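# Stand the cat litter pouch upright, clipped, mid-table

## Task

Place the cat litter pouch upright near the centre of the table, with one of its wide faces turned toward the robot arms and kept apart from both the pan and the scoop. At the end the clip must sit on the pouch and hold it tightly, and the pan must still be upright. Declare the task finished yourself.

## Robot and tools

Robot: two arms, left_arm and right_arm, each with a two-finger parallel gripper. Calibrated base positions in the scene frame: left_arm at (-0.020, +0.243, 0) m, quat_wxyz (+1.000, 0, 0, 0); right_arm at (+0.045, -0.336, 0) m, quat_wxyz (+1.000, 0, 0, +0.012).

Scene frame: the origin sits at table-top height, halfway between the nominal arm bases. +x points out over the table, +z points up, and left_arm is on the +y side. These are not the sides of the camera images. Hand positions are in metres and orientations are quaternions written w first. A gripper's fingers point along its own +z axis and close along its own y axis. end_effector_position is the point between the finger pads, about 1 cm short of the tips. The printed position can be slightly off, more so at long reach. Friction and gravity can leave a hand about 1 cm from its commanded pose with nothing touching.

Row format, used by every motion tool: 16 plain numbers covering both arms, even when only one moves. The first 8 are left_arm: x, y, z, qw, qx, qy, qz, opening. The next 8 are right_arm in the same order. x, y, z is an absolute target position for the hand in metres, and qw..qz is an absolute target orientation, both in the scene frame. These are poses, not offsets. Opening runs from -1 (closed) to +1 (fully open, 0.094 m). It is a command, so writing 0 actively half-closes the gripper. To keep a gripper as it is, repeat its current command; results show these under "Tool commands". To hold an arm still, resend the exact pose reported just before it stopped, on every call. To keep an orientation, reuse your own target quaternion rather than the slightly drifted reported one.

execute_actions(actions, cameras): actions is a list of actions. Each action is a list of 1 to 15 rows, and each row lasts one 1/30 s step. If an action has fewer than 15 rows, its final row is repeated to fill the rest. An empty list only returns the state and images. A target more than 0.6 m from the hand's current position, along any of that hand's axes, makes the action fail for both arms. A malformed action makes the whole call fail. On every step the controller limits the commanded pose to within 100 mm and 20 degrees of the measured pose, so large motions need several actions. After each call, "Hand target" shows where each arm is actually being sent.

move(target, speed, blend, opening_speed, blocking, cameras): drives each hand along a straight line toward its pose. target is either one 16-number row or a list of up to 15 rows that differ only in their poses, used as waypoints. speed is in m/s, from 0.002 to 0.5 with 0.25 as default; rotation is capped at twice that value in rad/s. Give one value or one per waypoint. blend, in metres, rounds corners at intermediate waypoints. opening_speed is the rate of change of the opening per second, at least 0.2; if omitted, the opening is applied at once. The total move is limited to 10 s. Paths do not avoid obstacles or the other arm. Fast moves overshoot and strike harder, and aiming deeper past a contact pushes harder. With blocking=false the call returns after about 0.5 s while motion continues; before sending execute_actions, call wait or stop. A new move replaces the one in progress. The result adds a "move:" line with the outcome (done, off_target, moving, held, fault) and which limits applied (paced = clipped, held = steps withheld). done means within 10 mm and 2 degrees; it says nothing about contact.

wait(seconds, cameras): 0 to 10 s, holding the last commands and letting a running move continue. stop(): brakes a running move; fast moves need space to stop. zoom_image(camera, region): camera is "cam_high" or "cam_low" (both 896x504); region is [x0, y0, x1, y1] in pixels from the top-left, at most 504x504. read_manual(section): licence texts only. finished_scene(scene, chance_done): ends the current scene for good. scene is its number; chance_done is your estimated success, 1 to 99 percent.

Result lines: grip_measured is the finger opening on the command scale. It reads up to about 1.6 mm wide when empty and up to about 3 mm narrower than a hard object under full squeeze. Commanding roughly 0.11 below the reading at first contact gives full force, about 50 to 62 N per pad. Soft items get crushed more the lower you command. To release, command well above grip_measured. Joint torques include the arm's own weight; joints 1 to 3 wrap around at ±28 N m. A "pose unreachable" line means the clearance check withheld that arm's command. That check does not stop the two grippers or their wrist cameras from colliding.

Motor heat rises when an arm holds loads, stays stretched out, or pushes toward a pose it cannot reach. A MOTOR HOT line appears at 75 °C. At 90 °C that arm folds up and stays idle, and at 100 °C it falls.

Avoid: knocking anything off the table or leaving it there, dropping objects, slamming or pressing hard, and any collision between the two arms. Occasionally a loose object may receive a brief push by itself.

Each tool is called by a JSON object that holds its "fn" and its "kwargs".

## Session

{"fn": "execute_actions", "kwargs": {"actions": []}}

Scene clock: 0.00 s.
left_arm: end_effector_position=(+0.1670, +0.4592, +0.1695) grip_measured=+1.000 end_effector_quat_wxyz=(-0.234, +0.685, -0.486, -0.490) | right_arm: end_effector_position=(+0.1396, -0.1550, +0.1164) grip_measured=+1.000 end_effector_quat_wxyz=(+0.373, -0.231, +0.889, +0.133)
Joint positions: left_arm=[0.27 1.752 1.216 -1.516 -1.089 -1.931 0.094] | right_arm=[1.654 0.743 0.521 -0.887 0.697 1 0.094]
Joint velocities: left_arm=[-0.007 -0.017 0.012 0.022 -0.037 -0.066 0] | right_arm=[0.007 -0.022 -0.007 0.022 0.007 0.007 0]
Joint torques (N m): no reading
Motor temperatures (°C): left_arm=[30 33 35 31 29 30 28] | right_arm=[27 36 33 30 26 27 28]
Heat: left arm: 35 °C; right arm: 36 °C.
Hand target: left_arm +0.1682, +0.4608, +0.1738; -0.242, +0.684, -0.483, -0.490 | right_arm +0.1417, -0.1559, +0.1200; +0.380, -0.228, +0.887, +0.132
Tool commands: left_gripper/opening=+1.0 right_gripper/opening=+1.0

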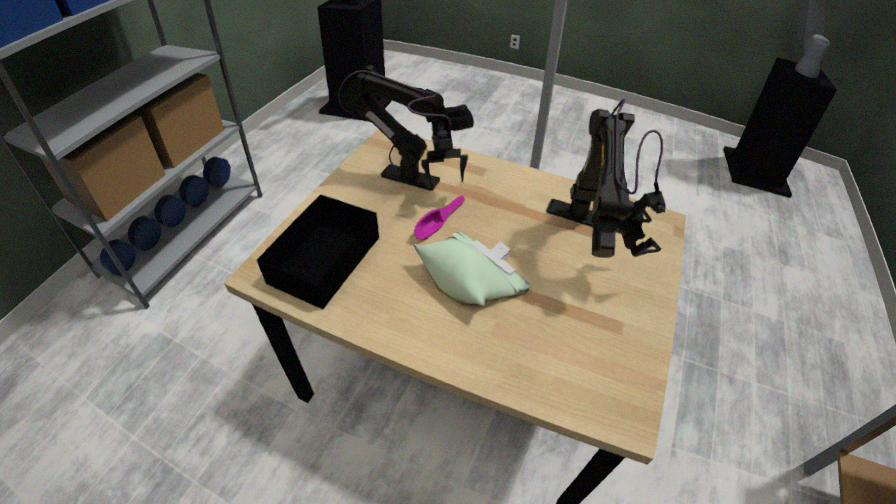

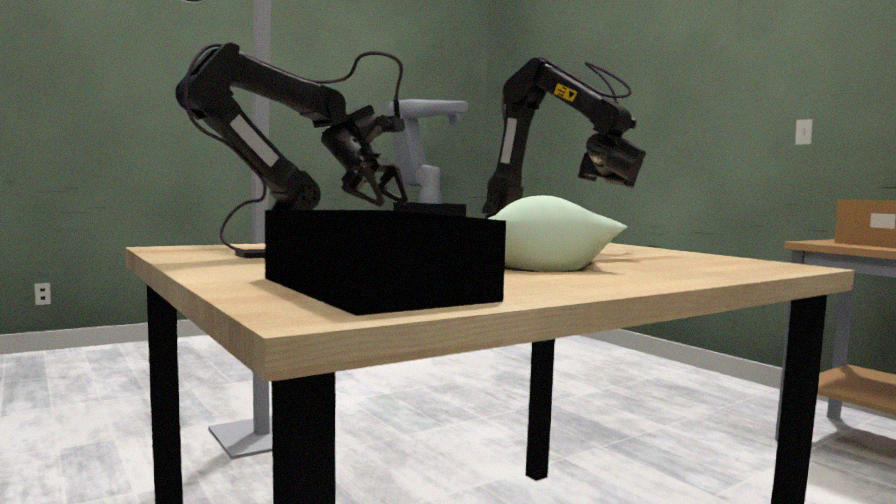

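{"fn": "zoom_image", "kwargs": {"camera": "cam_high", "region": [380, 180, 560, 330]}}

{"fn": "zoom_image", "kwargs": {"camera": "cam_high", "region": [220, 60, 720, 480]}}

{"fn": "zoom_image", "kwargs": {"camera": "cam_low", "region": [240, 130, 660, 400]}}

Scaled by 2.800.

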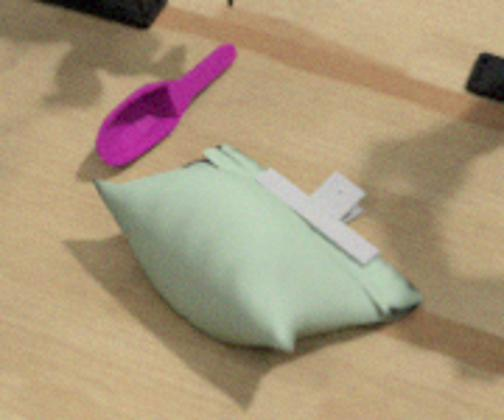

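Scaled by 1.008.

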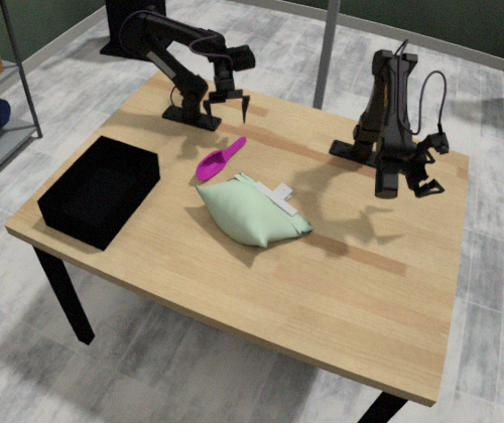

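Scaled by 1.200.

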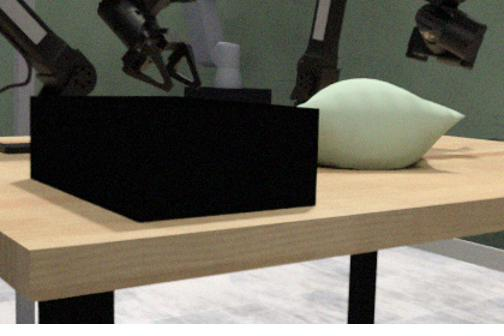

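{"fn": "zoom_image", "kwargs": {"camera": "cam_high", "region": [330, 60, 500, 220]}}

{"fn": "zoom_image", "kwargs": {"camera": "cam_high", "region": [530, 90, 700, 270]}}

Scaled by 2.965.

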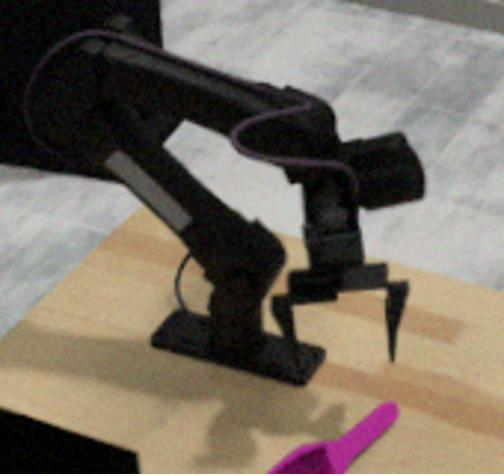

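Scaled by 2.800.

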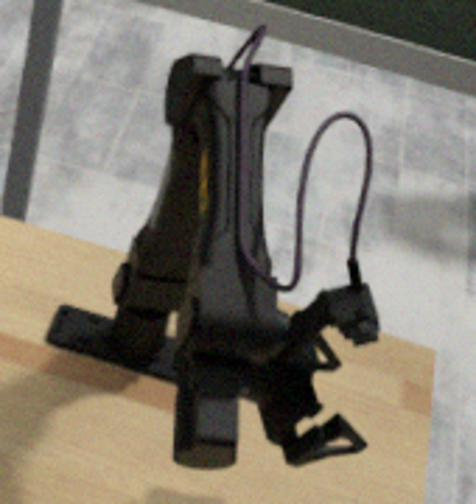

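{"fn": "zoom_image", "kwargs": {"camera": "cam_high", "region": [440, 220, 540, 310]}}

{"fn": "zoom_image", "kwargs": {"camera": "cam_low", "region": [460, 170, 660, 290]}}

{"fn": "zoom_image", "kwargs": {"camera": "cam_high", "region": [240, 180, 400, 310]}}

Scaled by 5.040.

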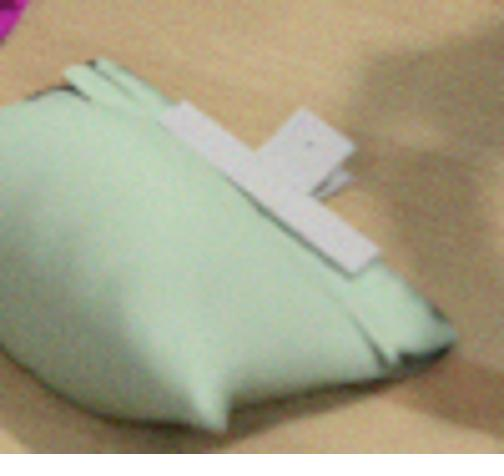

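Scaled by 2.520.

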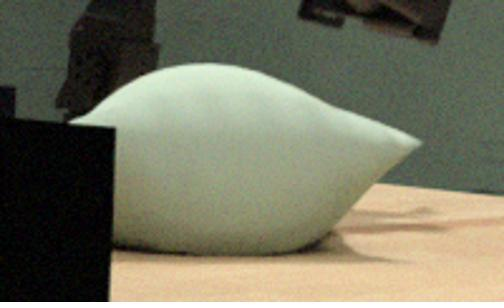

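Scaled by 3.150.

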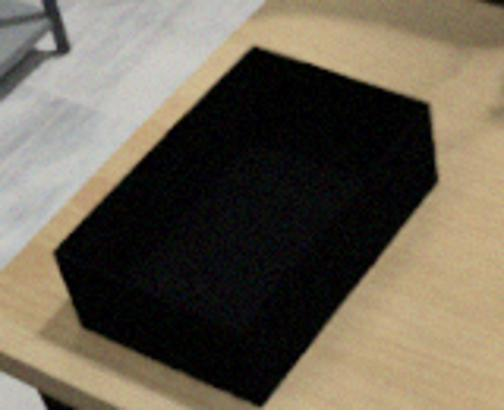

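{"fn": "move", "kwargs": {"target": [0.18, 0.28, 0.20, 0.2832, -0.4905, 0.7137, -0.4121, 1.0, 0.11, -0.137, 0.16, 0.0, 0.0915, 0.9958, 0.0, 1.0], "speed": 0.25}}

Scene clock: 15.27 s.
left_arm: end_effector_position=(+0.1820, +0.2822, +0.2049) grip_measured=+1.000 end_effector_quat_wxyz=(+0.277, -0.492, +0.712, -0.417) | right_arm: end_effector_position=(+0.1090, -0.1364, +0.1539) grip_measured=+1.000 end_effector_quat_wxyz=(+0.001, +0.088, +0.996, +0.002)
Joint positions: left_arm=[1.02 0.846 0.785 -1.222 1.023 -0.351 0.094] | right_arm=[1.233 1.333 1.201 -1.434 0.002 1.433 0.094]
Joint velocities: left_arm=[0.002 -0.017 -0.007 -0.066 -0.007 -0.007 0] | right_arm=[-0.002 -0.002 -0.027 0.037 -0.007 0.007 0]
Joint torques (N m): left_arm=[0.25 0.23 5.83 0.74 0.74 0.15] | right_arm=[-0.75 -3.14 8.1 -0.04 0.03 0.05]
Motor temperatures (°C): left_arm=[30 34 36 31 29 30 28] | right_arm=[27 36 36 30 26 27 28]
Heat: left arm: 36 °C; right arm: 36 °C.
Hand target: left_arm +0.1812, +0.2794, +0.2040; +0.275, -0.491, +0.709, -0.425 | right_arm +0.1117, -0.1352, +0.1596; +0.003, +0.095, +0.995, +0.003
Off the commanded pose: left_arm 0.006 m, 1 deg | right_arm 0.006 m, 0 deg.
move: done

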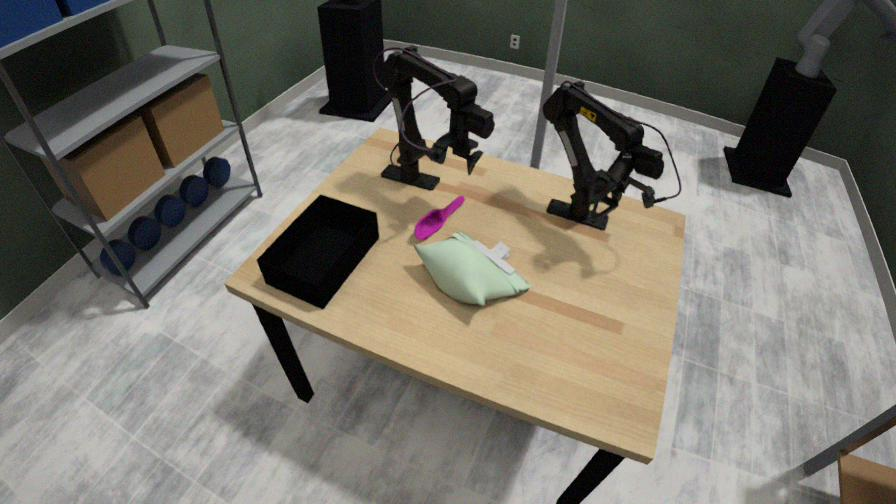

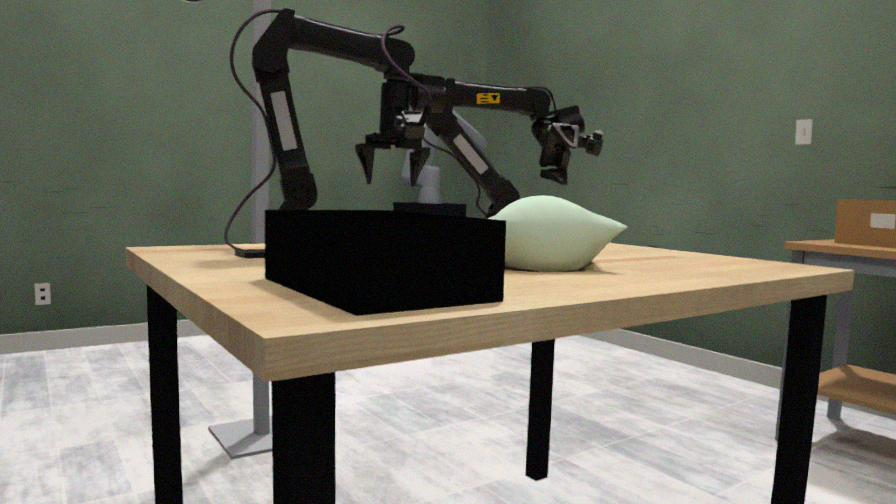

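{"fn": "zoom_image", "kwargs": {"camera": "cam_high", "region": [370, 90, 510, 250]}}

{"fn": "zoom_image", "kwargs": {"camera": "cam_low", "region": [330, 90, 470, 230]}}

{"fn": "zoom_image", "kwargs": {"camera": "cam_high", "region": [540, 80, 700, 240]}}

{"fn": "zoom_image", "kwargs": {"camera": "cam_low", "region": [480, 80, 640, 240]}}

Scaled by 3.150.

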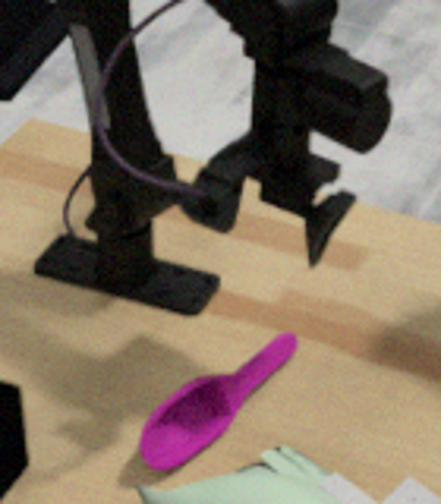

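Scaled by 3.600.

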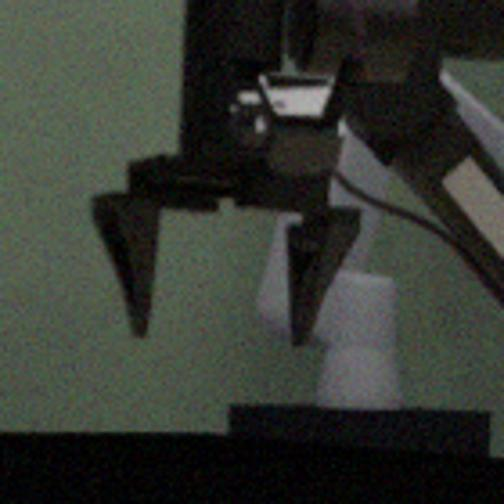

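Scaled by 3.150.

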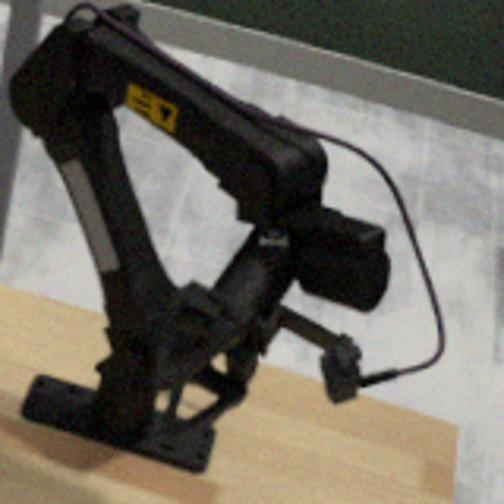

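Scaled by 3.150.

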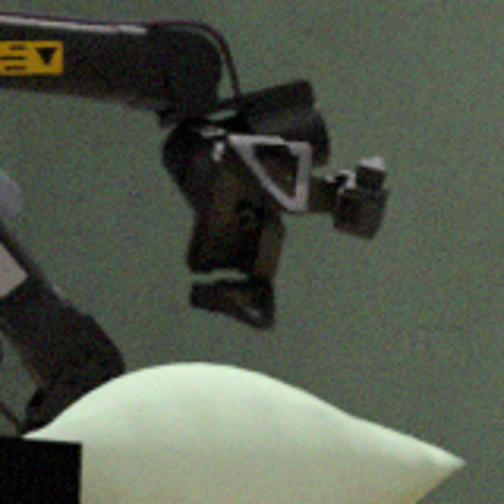

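{"fn": "zoom_image", "kwargs": {"camera": "cam_low", "region": [100, 200, 400, 400]}}

{"fn": "zoom_image", "kwargs": {"camera": "cam_low", "region": [500, 180, 896, 380]}}

Scaled by 1.680.

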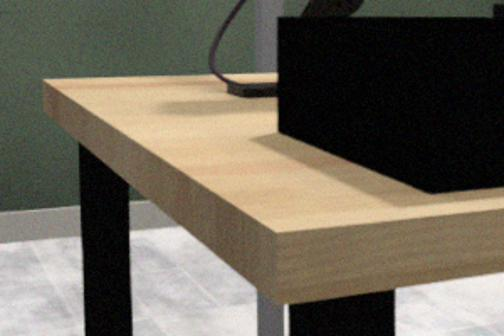

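Scaled by 1.273.

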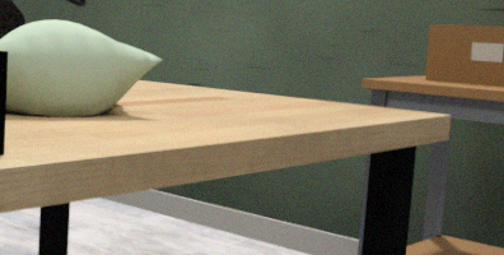

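{"fn": "zoom_image", "kwargs": {"camera": "cam_high", "region": [520, 340, 720, 490]}}

{"fn": "zoom_image", "kwargs": {"camera": "cam_high", "region": [200, 220, 400, 370]}}

{"fn": "zoom_image", "kwargs": {"camera": "cam_high", "region": [340, 100, 440, 200]}}

{"fn": "zoom_image", "kwargs": {"camera": "cam_high", "region": [620, 160, 720, 260]}}

Scaled by 2.520.

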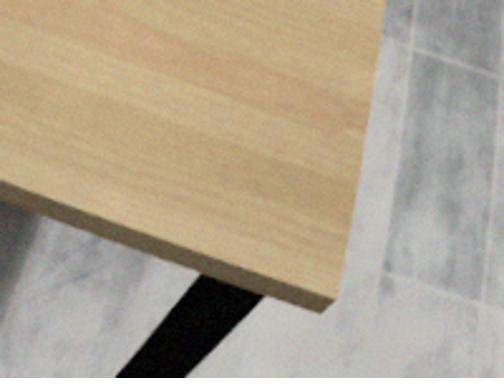

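Scaled by 2.520.

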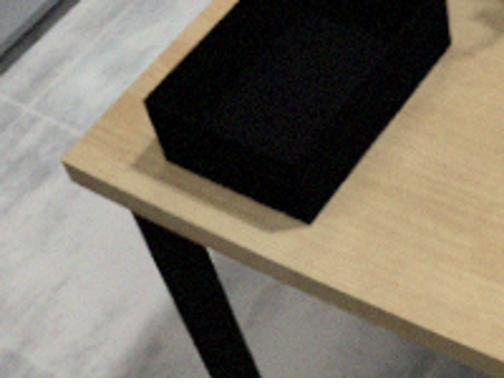

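Scaled by 5.040.

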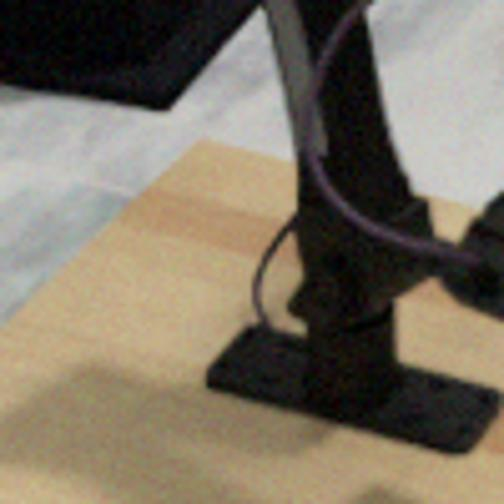

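Scaled by 5.040.

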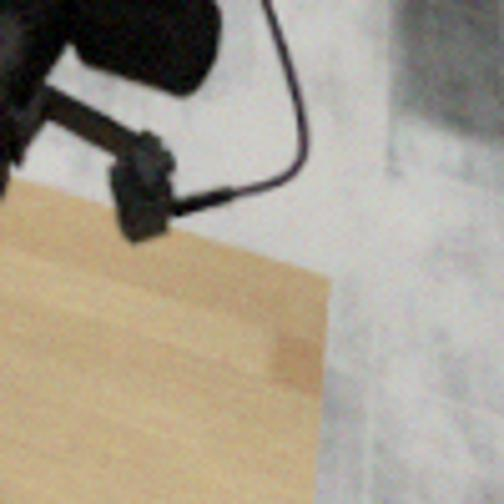

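{"fn": "move", "kwargs": {"target": [[0.1820, 0.2822, 0.2049, 0.277, -0.492, 0.712, -0.417, 1.0, 0.12, -0.136, 0.06, 0.0, 0.1305, 0.9914, 0.0, 0.3]], "speed": 0.2}}

Scene clock: 19.30 s.
left_arm: end_effector_position=(+0.1819, +0.2822, +0.2047) grip_measured=+1.000 end_effector_quat_wxyz=(+0.277, -0.493, +0.712, -0.416) | right_arm: end_effector_position=(+0.1197, -0.1314, +0.0651) grip_measured=+0.302 end_effector_quat_wxyz=(+0.001, +0.124, +0.992, +0.008)
Joint positions: left_arm=[1.02 0.846 0.785 -1.223 1.022 -0.352 0.094] | right_arm=[1.189 1.38 0.882 -1.057 -0.003 1.462 0.061]
Joint velocities: left_arm=[-0.002 0.007 -0.022 -0.022 0.007 -0.051 0] | right_arm=[-0.017 0.007 -0.002 -0.007 -0.022 0.007 0.001]
Joint torques (N m): left_arm=[0.06 0.42 6.5 0.86 0.49 0.04] | right_arm=[-0.85 -3.79 4.4 0.24 -0.09 0.03]
Motor temperatures (°C): left_arm=[30 33 37 31 29 30 28] | right_arm=[27 36 36 30 26 27 28]
Heat: left arm: 37 °C; right arm: 36 °C.
Hand target: left_arm +0.1820, +0.2822, +0.2049; +0.277, -0.492, +0.712, -0.417 | right_arm +0.1204, -0.1357, +0.0599; +0.000, +0.131, +0.991, +0.000
Off the commanded pose: left_arm 0.000 m, 0 deg | right_arm 0.007 m, 1 deg.
move: done

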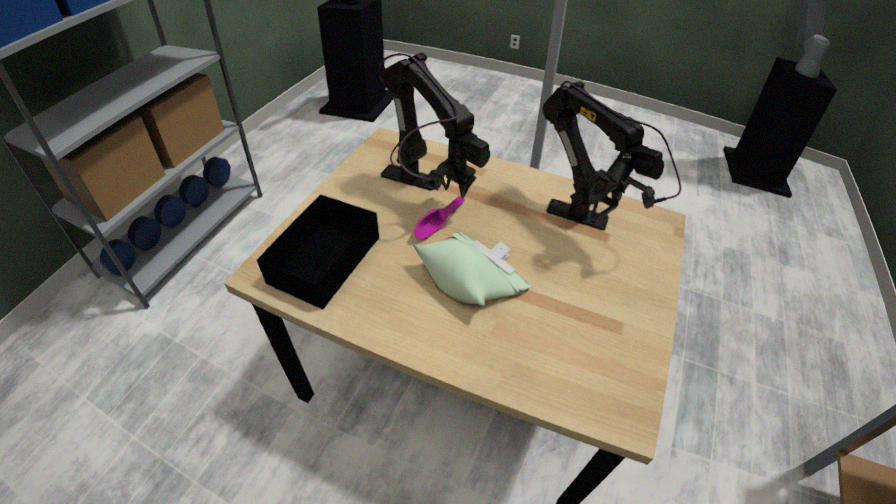

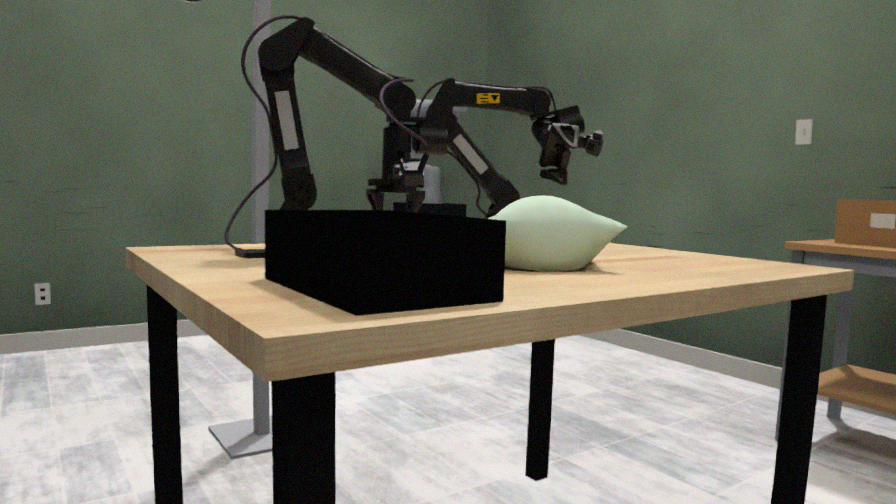

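{"fn": "zoom_image", "kwargs": {"camera": "cam_high", "region": [400, 150, 520, 250]}}

Scaled by 4.200.

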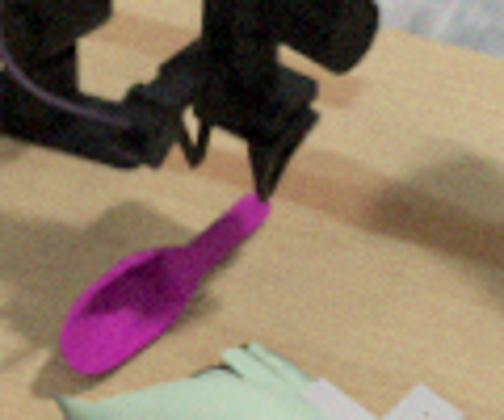

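{"fn": "move", "kwargs": {"target": [[0.1820, 0.2822, 0.2049, 0.277, -0.492, 0.712, -0.417, 1.0, 0.125, -0.136, 0.012, 0.0, 0.1305, 0.9914, 0.0, 0.3]], "speed": 0.1}}

{"fn": "zoom_image", "kwargs": {"camera": "cam_high", "region": [400, 150, 520, 250]}}

Scene clock: 21.13 s.
left_arm: end_effector_position=(+0.1818, +0.2822, +0.2047) grip_measured=+1.000 end_effector_quat_wxyz=(+0.276, -0.493, +0.712, -0.416) | right_arm: end_effector_position=(+0.1248, -0.1305, +0.0169) grip_measured=+0.302 end_effector_quat_wxyz=(+0.001, +0.130, +0.992, +0.009)
Joint positions: left_arm=[1.02 0.846 0.785 -1.223 1.022 -0.353 0.094] | right_arm=[1.169 1.465 0.748 -0.836 -0.003 1.453 0.061]
Joint velocities: left_arm=[0.007 -0.017 -0.012 -0.081 -0.007 0.081 0] | right_arm=[0.002 -0.007 -0.012 -0.022 -0.022 0.007 0]
Joint torques (N m): left_arm=[0.03 0.51 6.61 0.88 0.55 0.04] | right_arm=[-0.87 -3.85 4.18 0.26 0.02 -0.14]
Motor temperatures (°C): left_arm=[30 33 37 31 29 30 28] | right_arm=[27 36 36 30 26 27 28]
Heat: left arm: 37 °C; right arm: 36 °C.
Hand target: left_arm +0.1820, +0.2822, +0.2049; +0.277, -0.492, +0.712, -0.417 | right_arm +0.1251, -0.1359, +0.0118; +0.000, +0.131, +0.991, +0.000
Off the commanded pose: left_arm 0.000 m, 0 deg | right_arm 0.007 m, 1 deg.
move: done

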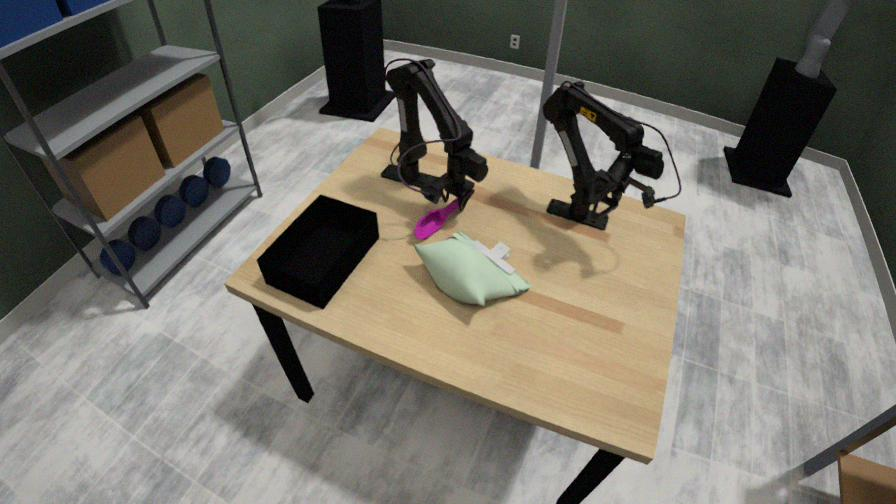

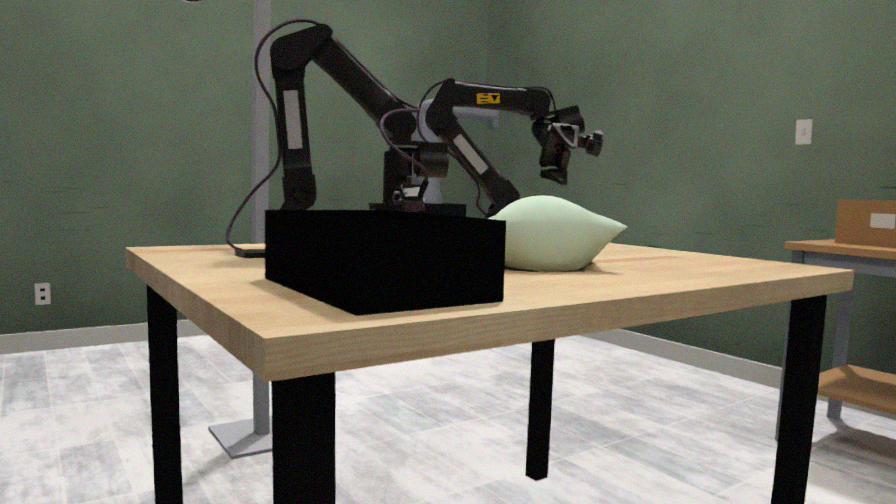

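Scaled by 4.200.

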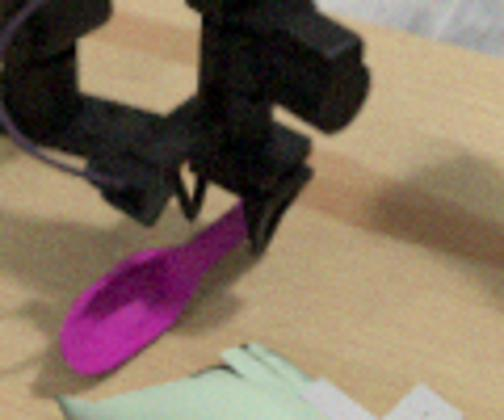

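{"fn": "move", "kwargs": {"target": [[0.1820, 0.2822, 0.2049, 0.277, -0.492, 0.712, -0.417, 1.0, 0.125, -0.136, 0.012, 0.0, 0.1305, 0.9914, 0.0, -0.85]], "speed": 0.1, "opening_speed": 1.0, "cameras": []}}

Scene clock: 22.67 s.
left_arm: end_effector_position=(+0.1818, +0.2822, +0.2047) grip_measured=+1.000 end_effector_quat_wxyz=(+0.276, -0.493, +0.712, -0.416) | right_arm: end_effector_position=(+0.1249, -0.1295, +0.0170) grip_measured=-0.748 end_effector_quat_wxyz=(+0.001, +0.129, +0.992, +0.011)
Joint positions: left_arm=[1.02 0.846 0.785 -1.223 1.022 -0.353 0.094] | right_arm=[1.169 1.465 0.748 -0.833 -0.004 1.451 0.012]
Joint velocities: left_arm=[0.002 0.002 -0.002 0.081 -0.066 -0.051 0] | right_arm=[-0.007 -0.007 0.002 -0.066 0.022 0.022 -0.001]
Joint torques (N m): left_arm=[0.21 0.4 6.57 0.89 0.53 0.06] | right_arm=[-0.79 -3.79 4.11 0.24 -0.04 -0.07]
Motor temperatures (°C): left_arm=[30 33 37 31 29 30 28] | right_arm=[27 36 36 30 26 27 28]
Heat: left arm: 37 °C; right arm: 36 °C.
Hand target: left_arm +0.1820, +0.2822, +0.2049; +0.277, -0.492, +0.712, -0.417 | right_arm +0.1249, -0.1360, +0.0121; +0.000, +0.131, +0.991, +0.000
Off the commanded pose: left_arm 0.000 m, 0 deg | right_arm 0.008 m, 1 deg.
move: done
No camera images: "cameras" was empty.

{"fn": "move", "kwargs": {"target": [[0.1820, 0.2822, 0.2049, 0.277, -0.492, 0.712, -0.417, 1.0, 0.125, -0.136, 0.06, 0.0, 0.1305, 0.9914, 0.0, -0.85], [0.1820, 0.2822, 0.2049, 0.277, -0.492, 0.712, -0.417, 1.0, 0.105, -0.228, 0.06, 0.0, 0.1305, 0.9914, 0.0, -0.85], [0.1820, 0.2822, 0.2049, 0.277, -0.492, 0.712, -0.417, 1.0, 0.105, -0.228, 0.014, 0.0, 0.1305, 0.9914, 0.0, -0.85]], "speed": [0.12, 0.15, 0.08], "blend": [0.02, 0.02, 0]}}

{"fn": "zoom_image", "kwargs": {"camera": "cam_high", "region": [380, 150, 500, 250]}}

Scene clock: 25.40 s.
left_arm: end_effector_position=(+0.1818, +0.2822, +0.2047) grip_measured=+1.000 end_effector_quat_wxyz=(+0.276, -0.493, +0.712, -0.416) | right_arm: end_effector_position=(+0.1045, -0.2237, +0.0205) grip_measured=-0.748 end_effector_quat_wxyz=(+0.002, +0.130, +0.992, +0.007)
Joint positions: left_arm=[1.02 0.846 0.785 -1.223 1.022 -0.353 0.094] | right_arm=[1.049 1.025 0.481 -1.013 -0.001 1.333 0.012]
Joint velocities: left_arm=[-0.002 0.002 -0.007 -0.007 -0.081 -0.007 0] | right_arm=[0.002 0.007 -0.007 -0.051 0.007 -0.081 0.001]
Joint torques (N m): left_arm=[-0.14 0.29 6.54 0.88 0.52 0.04] | right_arm=[-0.99 -0.73 3.95 0.33 -0.02 -0.07]
Motor temperatures (°C): left_arm=[30 33 37 31 29 30 28] | right_arm=[27 36 35 30 26 27 28]
Heat: left arm: 37 °C; right arm: 36 °C.
Hand target: left_arm +0.1820, +0.2822, +0.2049; +0.277, -0.492, +0.712, -0.417 | right_arm +0.1039, -0.2280, +0.0149; +0.001, +0.131, +0.991, +0.001
Off the commanded pose: left_arm 0.000 m, 0 deg | right_arm 0.008 m, 1 deg.
move: done

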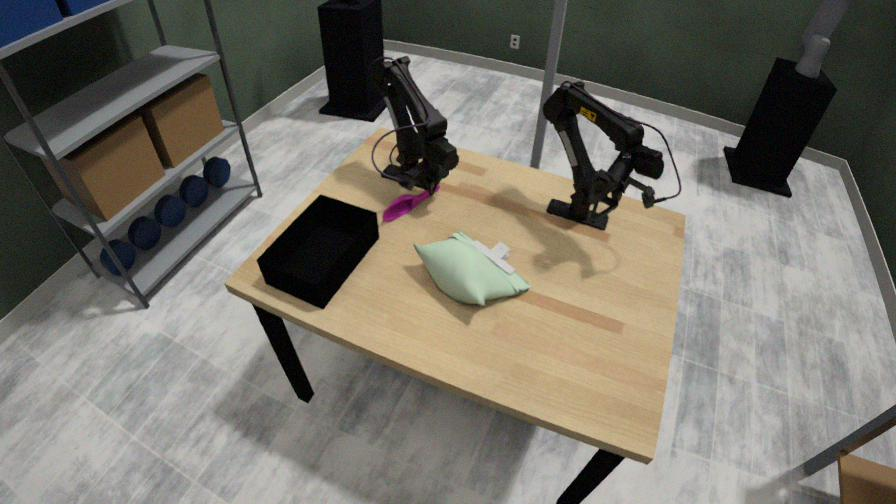

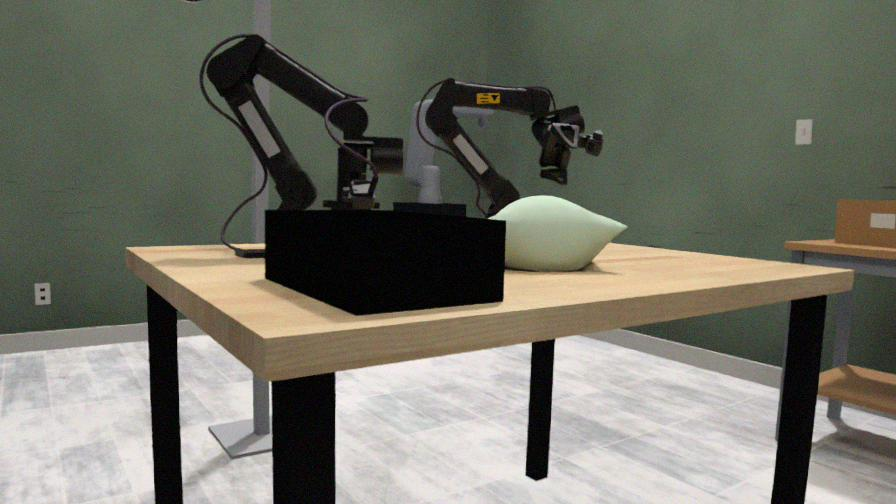

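Scaled by 4.200.

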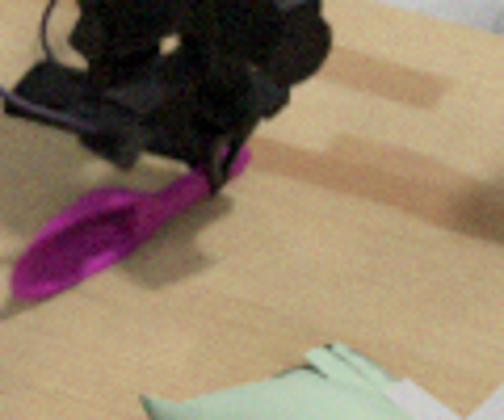

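{"fn": "move", "kwargs": {"target": [[0.1820, 0.2822, 0.2049, 0.277, -0.492, 0.712, -0.417, 1.0, 0.105, -0.228, 0.009, 0.0, 0.1305, 0.9914, 0.0, -0.85]], "speed": 0.04, "cameras": []}}

{"fn": "move", "kwargs": {"target": [[0.1820, 0.2822, 0.2049, 0.277, -0.492, 0.712, -0.417, 1.0, 0.105, -0.228, 0.009, 0.0, 0.1305, 0.9914, 0.0, 0.0]], "speed": 0.04, "opening_speed": 1.0, "cameras": ["cam_high"]}}

{"fn": "zoom_image", "kwargs": {"camera": "cam_high", "region": [380, 150, 500, 250]}}

Scene clock: 26.40 s.
left_arm: end_effector_position=(+0.1818, +0.2822, +0.2047) grip_measured=+1.000 end_effector_quat_wxyz=(+0.276, -0.493, +0.712, -0.416) | right_arm: end_effector_position=(+0.1061, -0.2233, +0.0166) grip_measured=-0.748 end_effector_quat_wxyz=(+0.003, +0.131, +0.991, +0.007)
Joint positions: left_arm=[1.02 0.846 0.785 -1.223 1.022 -0.353 0.094] | right_arm=[1.04 1.037 0.47 -0.989 0 1.326 0.012]
Joint velocities: left_arm=[-0.012 -0.002 -0.002 0.051 0.022 0.007 0] | right_arm=[-0.002 -0.002 -0.007 0.007 -0.022 0.022 0.001]
Joint torques (N m): left_arm=[-0.02 0.5 6.54 0.9 0.55 0.04] | right_arm=[-0.95 -0.38 3.78 0.38 -0.04 -0.14]
Motor temperatures (°C): left_arm=[30 33 37 31 29 30 28] | right_arm=[27 36 35 30 26 27 28]
Heat: left arm: 37 °C; right arm: 36 °C.
Hand target: left_arm +0.1820, +0.2822, +0.2049; +0.277, -0.492, +0.712, -0.417 | right_arm +0.1049, -0.2281, +0.0094; +0.000, +0.130, +0.991, +0.000
Off the commanded pose: left_arm 0.000 m, 0 deg | right_arm 0.009 m, 1 deg.
move: done
No camera images: "cameras" was empty.

Scene clock: 27.47 s.
left_arm: end_effector_position=(+0.1818, +0.2822, +0.2047) grip_measured=+1.000 end_effector_quat_wxyz=(+0.276, -0.493, +0.712, -0.416) | right_arm: end_effector_position=(+0.1055, -0.2233, +0.0136) grip_measured=-0.002 end_effector_quat_wxyz=(+0.001, +0.129, +0.992, +0.006)
Joint positions: left_arm=[1.02 0.846 0.785 -1.223 1.022 -0.353 0.094] | right_arm=[1.04 1.044 0.461 -0.975 -0.003 1.323 0.047]
Joint velocities: left_arm=[-0.012 -0.007 0.022 0.081 0.037 0.037 0] | right_arm=[-0.002 0.007 0.012 -0.066 -0.051 -0.007 0]
Joint torques (N m): left_arm=[0.17 0.59 6.56 0.86 0.53 0.02] | right_arm=[-0.98 -0.65 4.1 0.31 0.01 -0.11]
Motor temperatures (°C): left_arm=[30 33 37 31 29 30 28] | right_arm=[27 36 35 30 26 27 28]
Heat: left arm: 37 °C; right arm: 36 °C.
Hand target: left_arm +0.1820, +0.2822, +0.2049; +0.277, -0.492, +0.712, -0.417 | right_arm +0.1048, -0.2280, +0.0091; +0.000, +0.131, +0.991, +0.000
Off the commanded pose: left_arm 0.000 m, 0 deg | right_arm 0.007 m, 1 deg.
move: done
Images, in order (width x height): cam_high 896x504.

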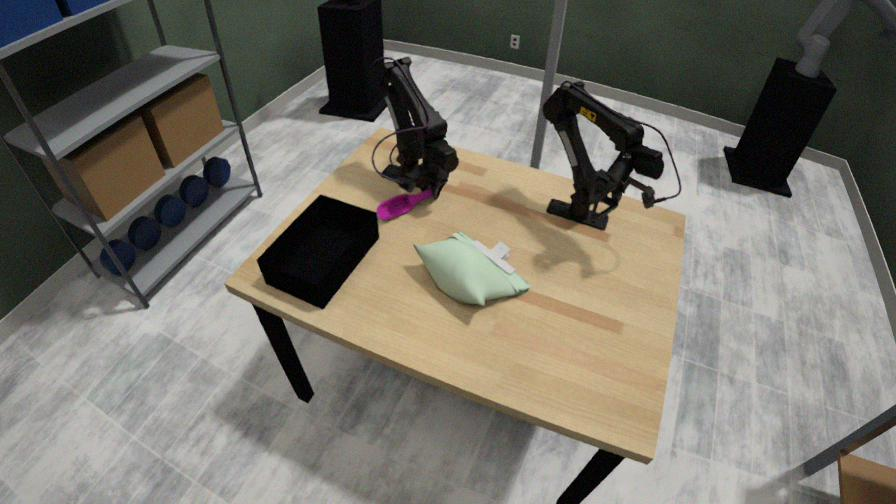

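Scaled by 4.200.

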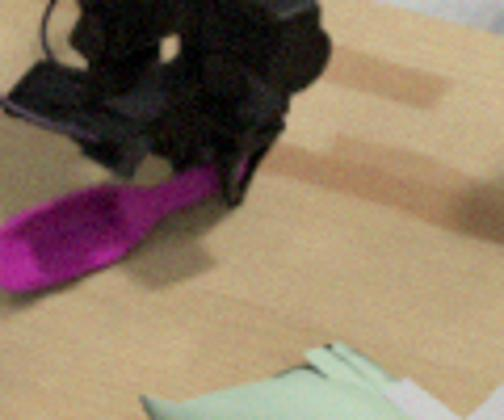

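{"fn": "move", "kwargs": {"target": [[0.1820, 0.2822, 0.2049, 0.277, -0.492, 0.712, -0.417, 0.2, 0.105, -0.228, 0.08, 0.0, 0.1305, 0.9914, 0.0, 0.0]], "speed": 0.15, "cameras": []}}

{"fn": "move", "kwargs": {"target": [[0.24, 0.24, 0.14, 0.2309, -0.3999, 0.7682, -0.4435, 0.2, 0.15, -0.16, 0.15, 0.1574, -0.8926, 0.4162, -0.0734, 0.2], [0.301, 0.200, 0.085, 0.2309, -0.3999, 0.7682, -0.4435, 0.2, 0.2266, -0.077, 0.085, 0.4532, -0.7849, 0.366, -0.2113, 0.2]], "speed": 0.3, "blend": [0.02, 0]}}

Scene clock: 31.70 s.
left_arm: end_effector_position=(+0.1818, +0.2822, +0.2047) grip_measured=+0.202 end_effector_quat_wxyz=(+0.276, -0.493, +0.712, -0.416) | right_arm: end_effector_position=(+0.1019, -0.2297, +0.0727) grip_measured=-0.002 end_effector_quat_wxyz=(-0.005, +0.129, +0.992, -0.008)
Joint positions: left_arm=[1.02 0.846 0.785 -1.223 1.022 -0.353 0.056] | right_arm=[1.04 0.983 0.674 -1.281 -0.004 1.323 0.047]
Joint velocities: left_arm=[-0.007 0.002 0.012 -0.007 -0.066 -0.022 0.001] | right_arm=[0.017 -0.002 0.022 -0.051 0.007 0.007 0]
Joint torques (N m): left_arm=[0.08 0.51 6.63 0.88 0.53 0.03] | right_arm=[-1.02 -1.65 7.88 -0.09 0.01 -0.08]
Motor temperatures (°C): left_arm=[30 33 37 31 29 30 28] | right_arm=[27 36 35 30 26 27 28]
Heat: left arm: 37 °C; right arm: 36 °C.
Hand target: left_arm +0.1820, +0.2822, +0.2049; +0.277, -0.492, +0.712, -0.417 | right_arm +0.1047, -0.2284, +0.0799; +0.000, +0.131, +0.991, +0.000
Off the commanded pose: left_arm 0.000 m, 0 deg | right_arm 0.008 m, 1 deg.
move: done
No camera images: "cameras" was empty.

Scene clock: 38.30 s.
left_arm: end_effector_position=(+0.2988, +0.2002, +0.0856) grip_measured=+0.202 end_effector_quat_wxyz=(+0.225, -0.401, +0.774, -0.435) | right_arm: end_effector_position=(+0.2278, -0.0734, +0.0947) grip_measured=+0.198 end_effector_quat_wxyz=(-0.462, +0.787, -0.354, +0.207)
Joint positions: left_arm=[0.226 1.268 0.416 0.111 0.691 -1.044 0.056] | right_arm=[1.144 1.097 0.292 0.252 0.382 -1.343 0.056]
Joint velocities: left_arm=[-0.007 0.002 -0.007 -0.081 -0.066 0.022 0] | right_arm=[-0.017 -0.002 0.007 0.007 0.066 0.066 0.001]
Joint torques (N m): left_arm=[-0.36 -2.39 5.41 1.77 0.19 -0.03] | right_arm=[-0.85 -1.98 4.77 1.72 0.11 -0.03]
Motor temperatures (°C): left_arm=[30 33 37 32 29 30 28] | right_arm=[27 36 36 31 26 27 28]
Heat: left arm: 37 °C; right arm: 36 °C.
Hand target: left_arm +0.2965, +0.1988, +0.0804; +0.222, -0.401, +0.776, -0.433 | right_arm +0.2285, -0.0792, +0.0870; -0.455, +0.788, -0.359, +0.209
Off the commanded pose: left_arm 0.002 m, 1 deg | right_arm 0.010 m, 2 deg.
move: done

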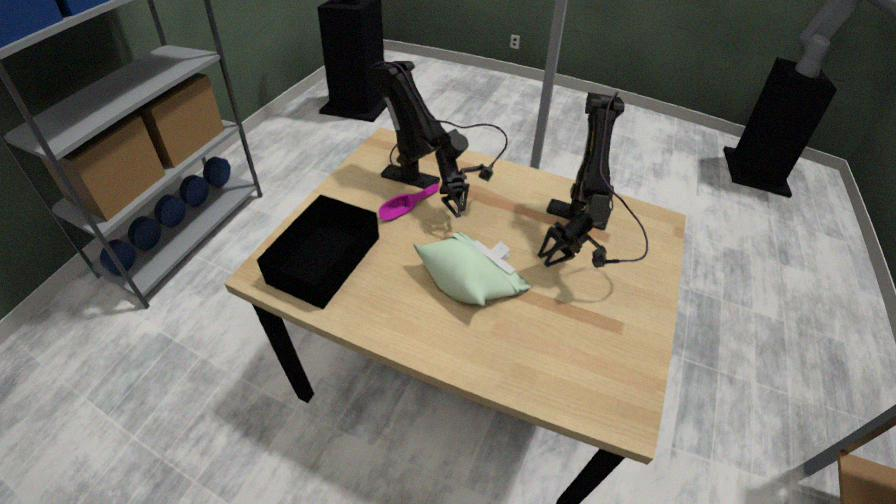

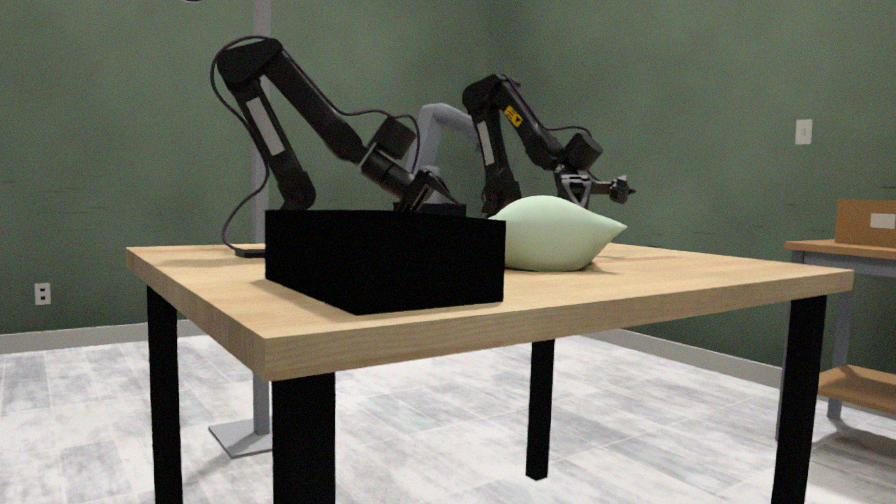

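{"fn": "zoom_image", "kwargs": {"camera": "cam_high", "region": [400, 160, 520, 280]}}

{"fn": "zoom_image", "kwargs": {"camera": "cam_high", "region": [480, 200, 600, 320]}}

{"fn": "zoom_image", "kwargs": {"camera": "cam_low", "region": [370, 130, 510, 270]}}

{"fn": "zoom_image", "kwargs": {"camera": "cam_low", "region": [520, 130, 660, 270]}}

Scaled by 4.200.

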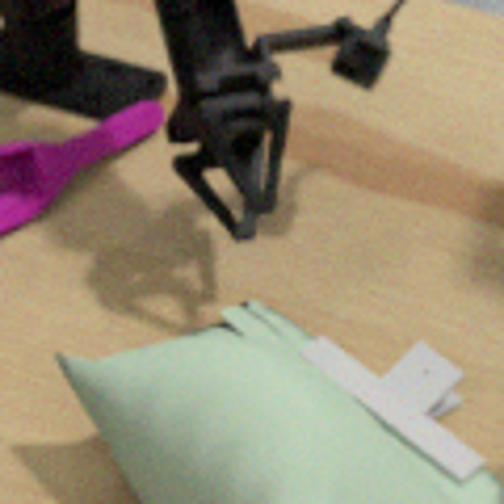

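Scaled by 4.200.

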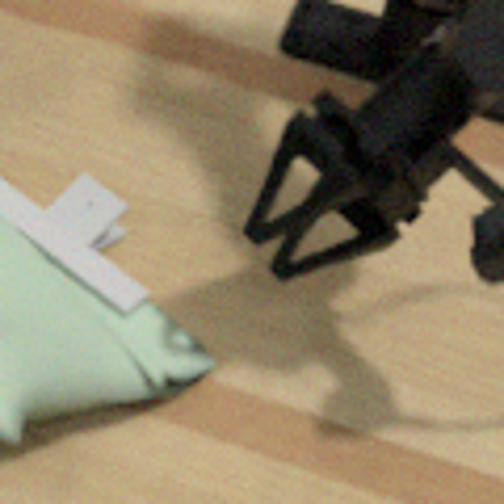

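Scaled by 3.600.

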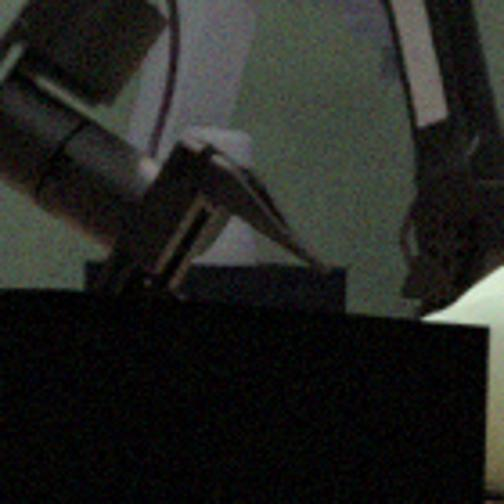

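Scaled by 3.600.

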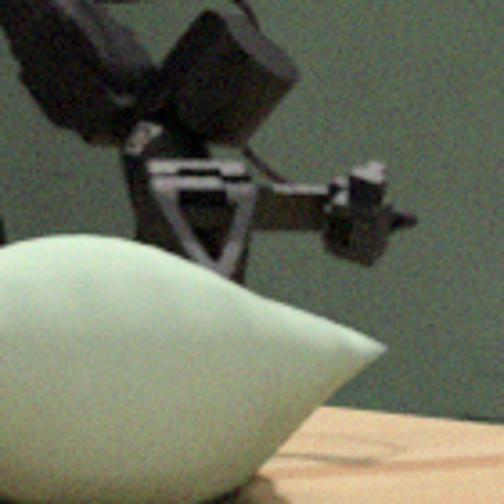

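{"fn": "zoom_image", "kwargs": {"camera": "cam_high", "region": [500, 255, 550, 305]}}

{"fn": "zoom_image", "kwargs": {"camera": "cam_high", "region": [435, 215, 485, 265]}}

{"fn": "zoom_image", "kwargs": {"camera": "cam_high", "region": [475, 225, 525, 275]}}

Scaled by 10.080.

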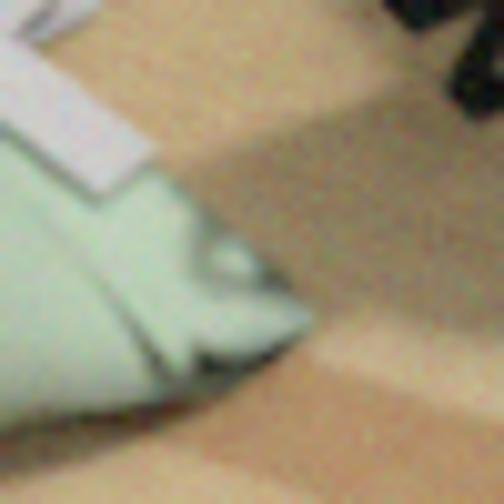

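Scaled by 10.080.

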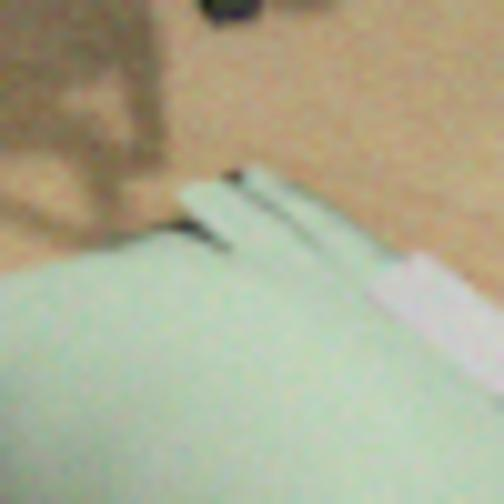

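Scaled by 10.080.

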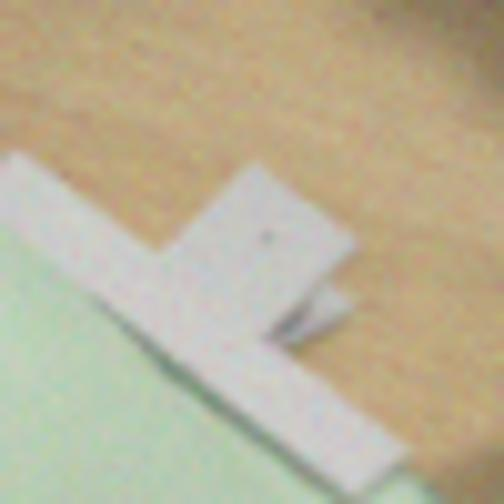

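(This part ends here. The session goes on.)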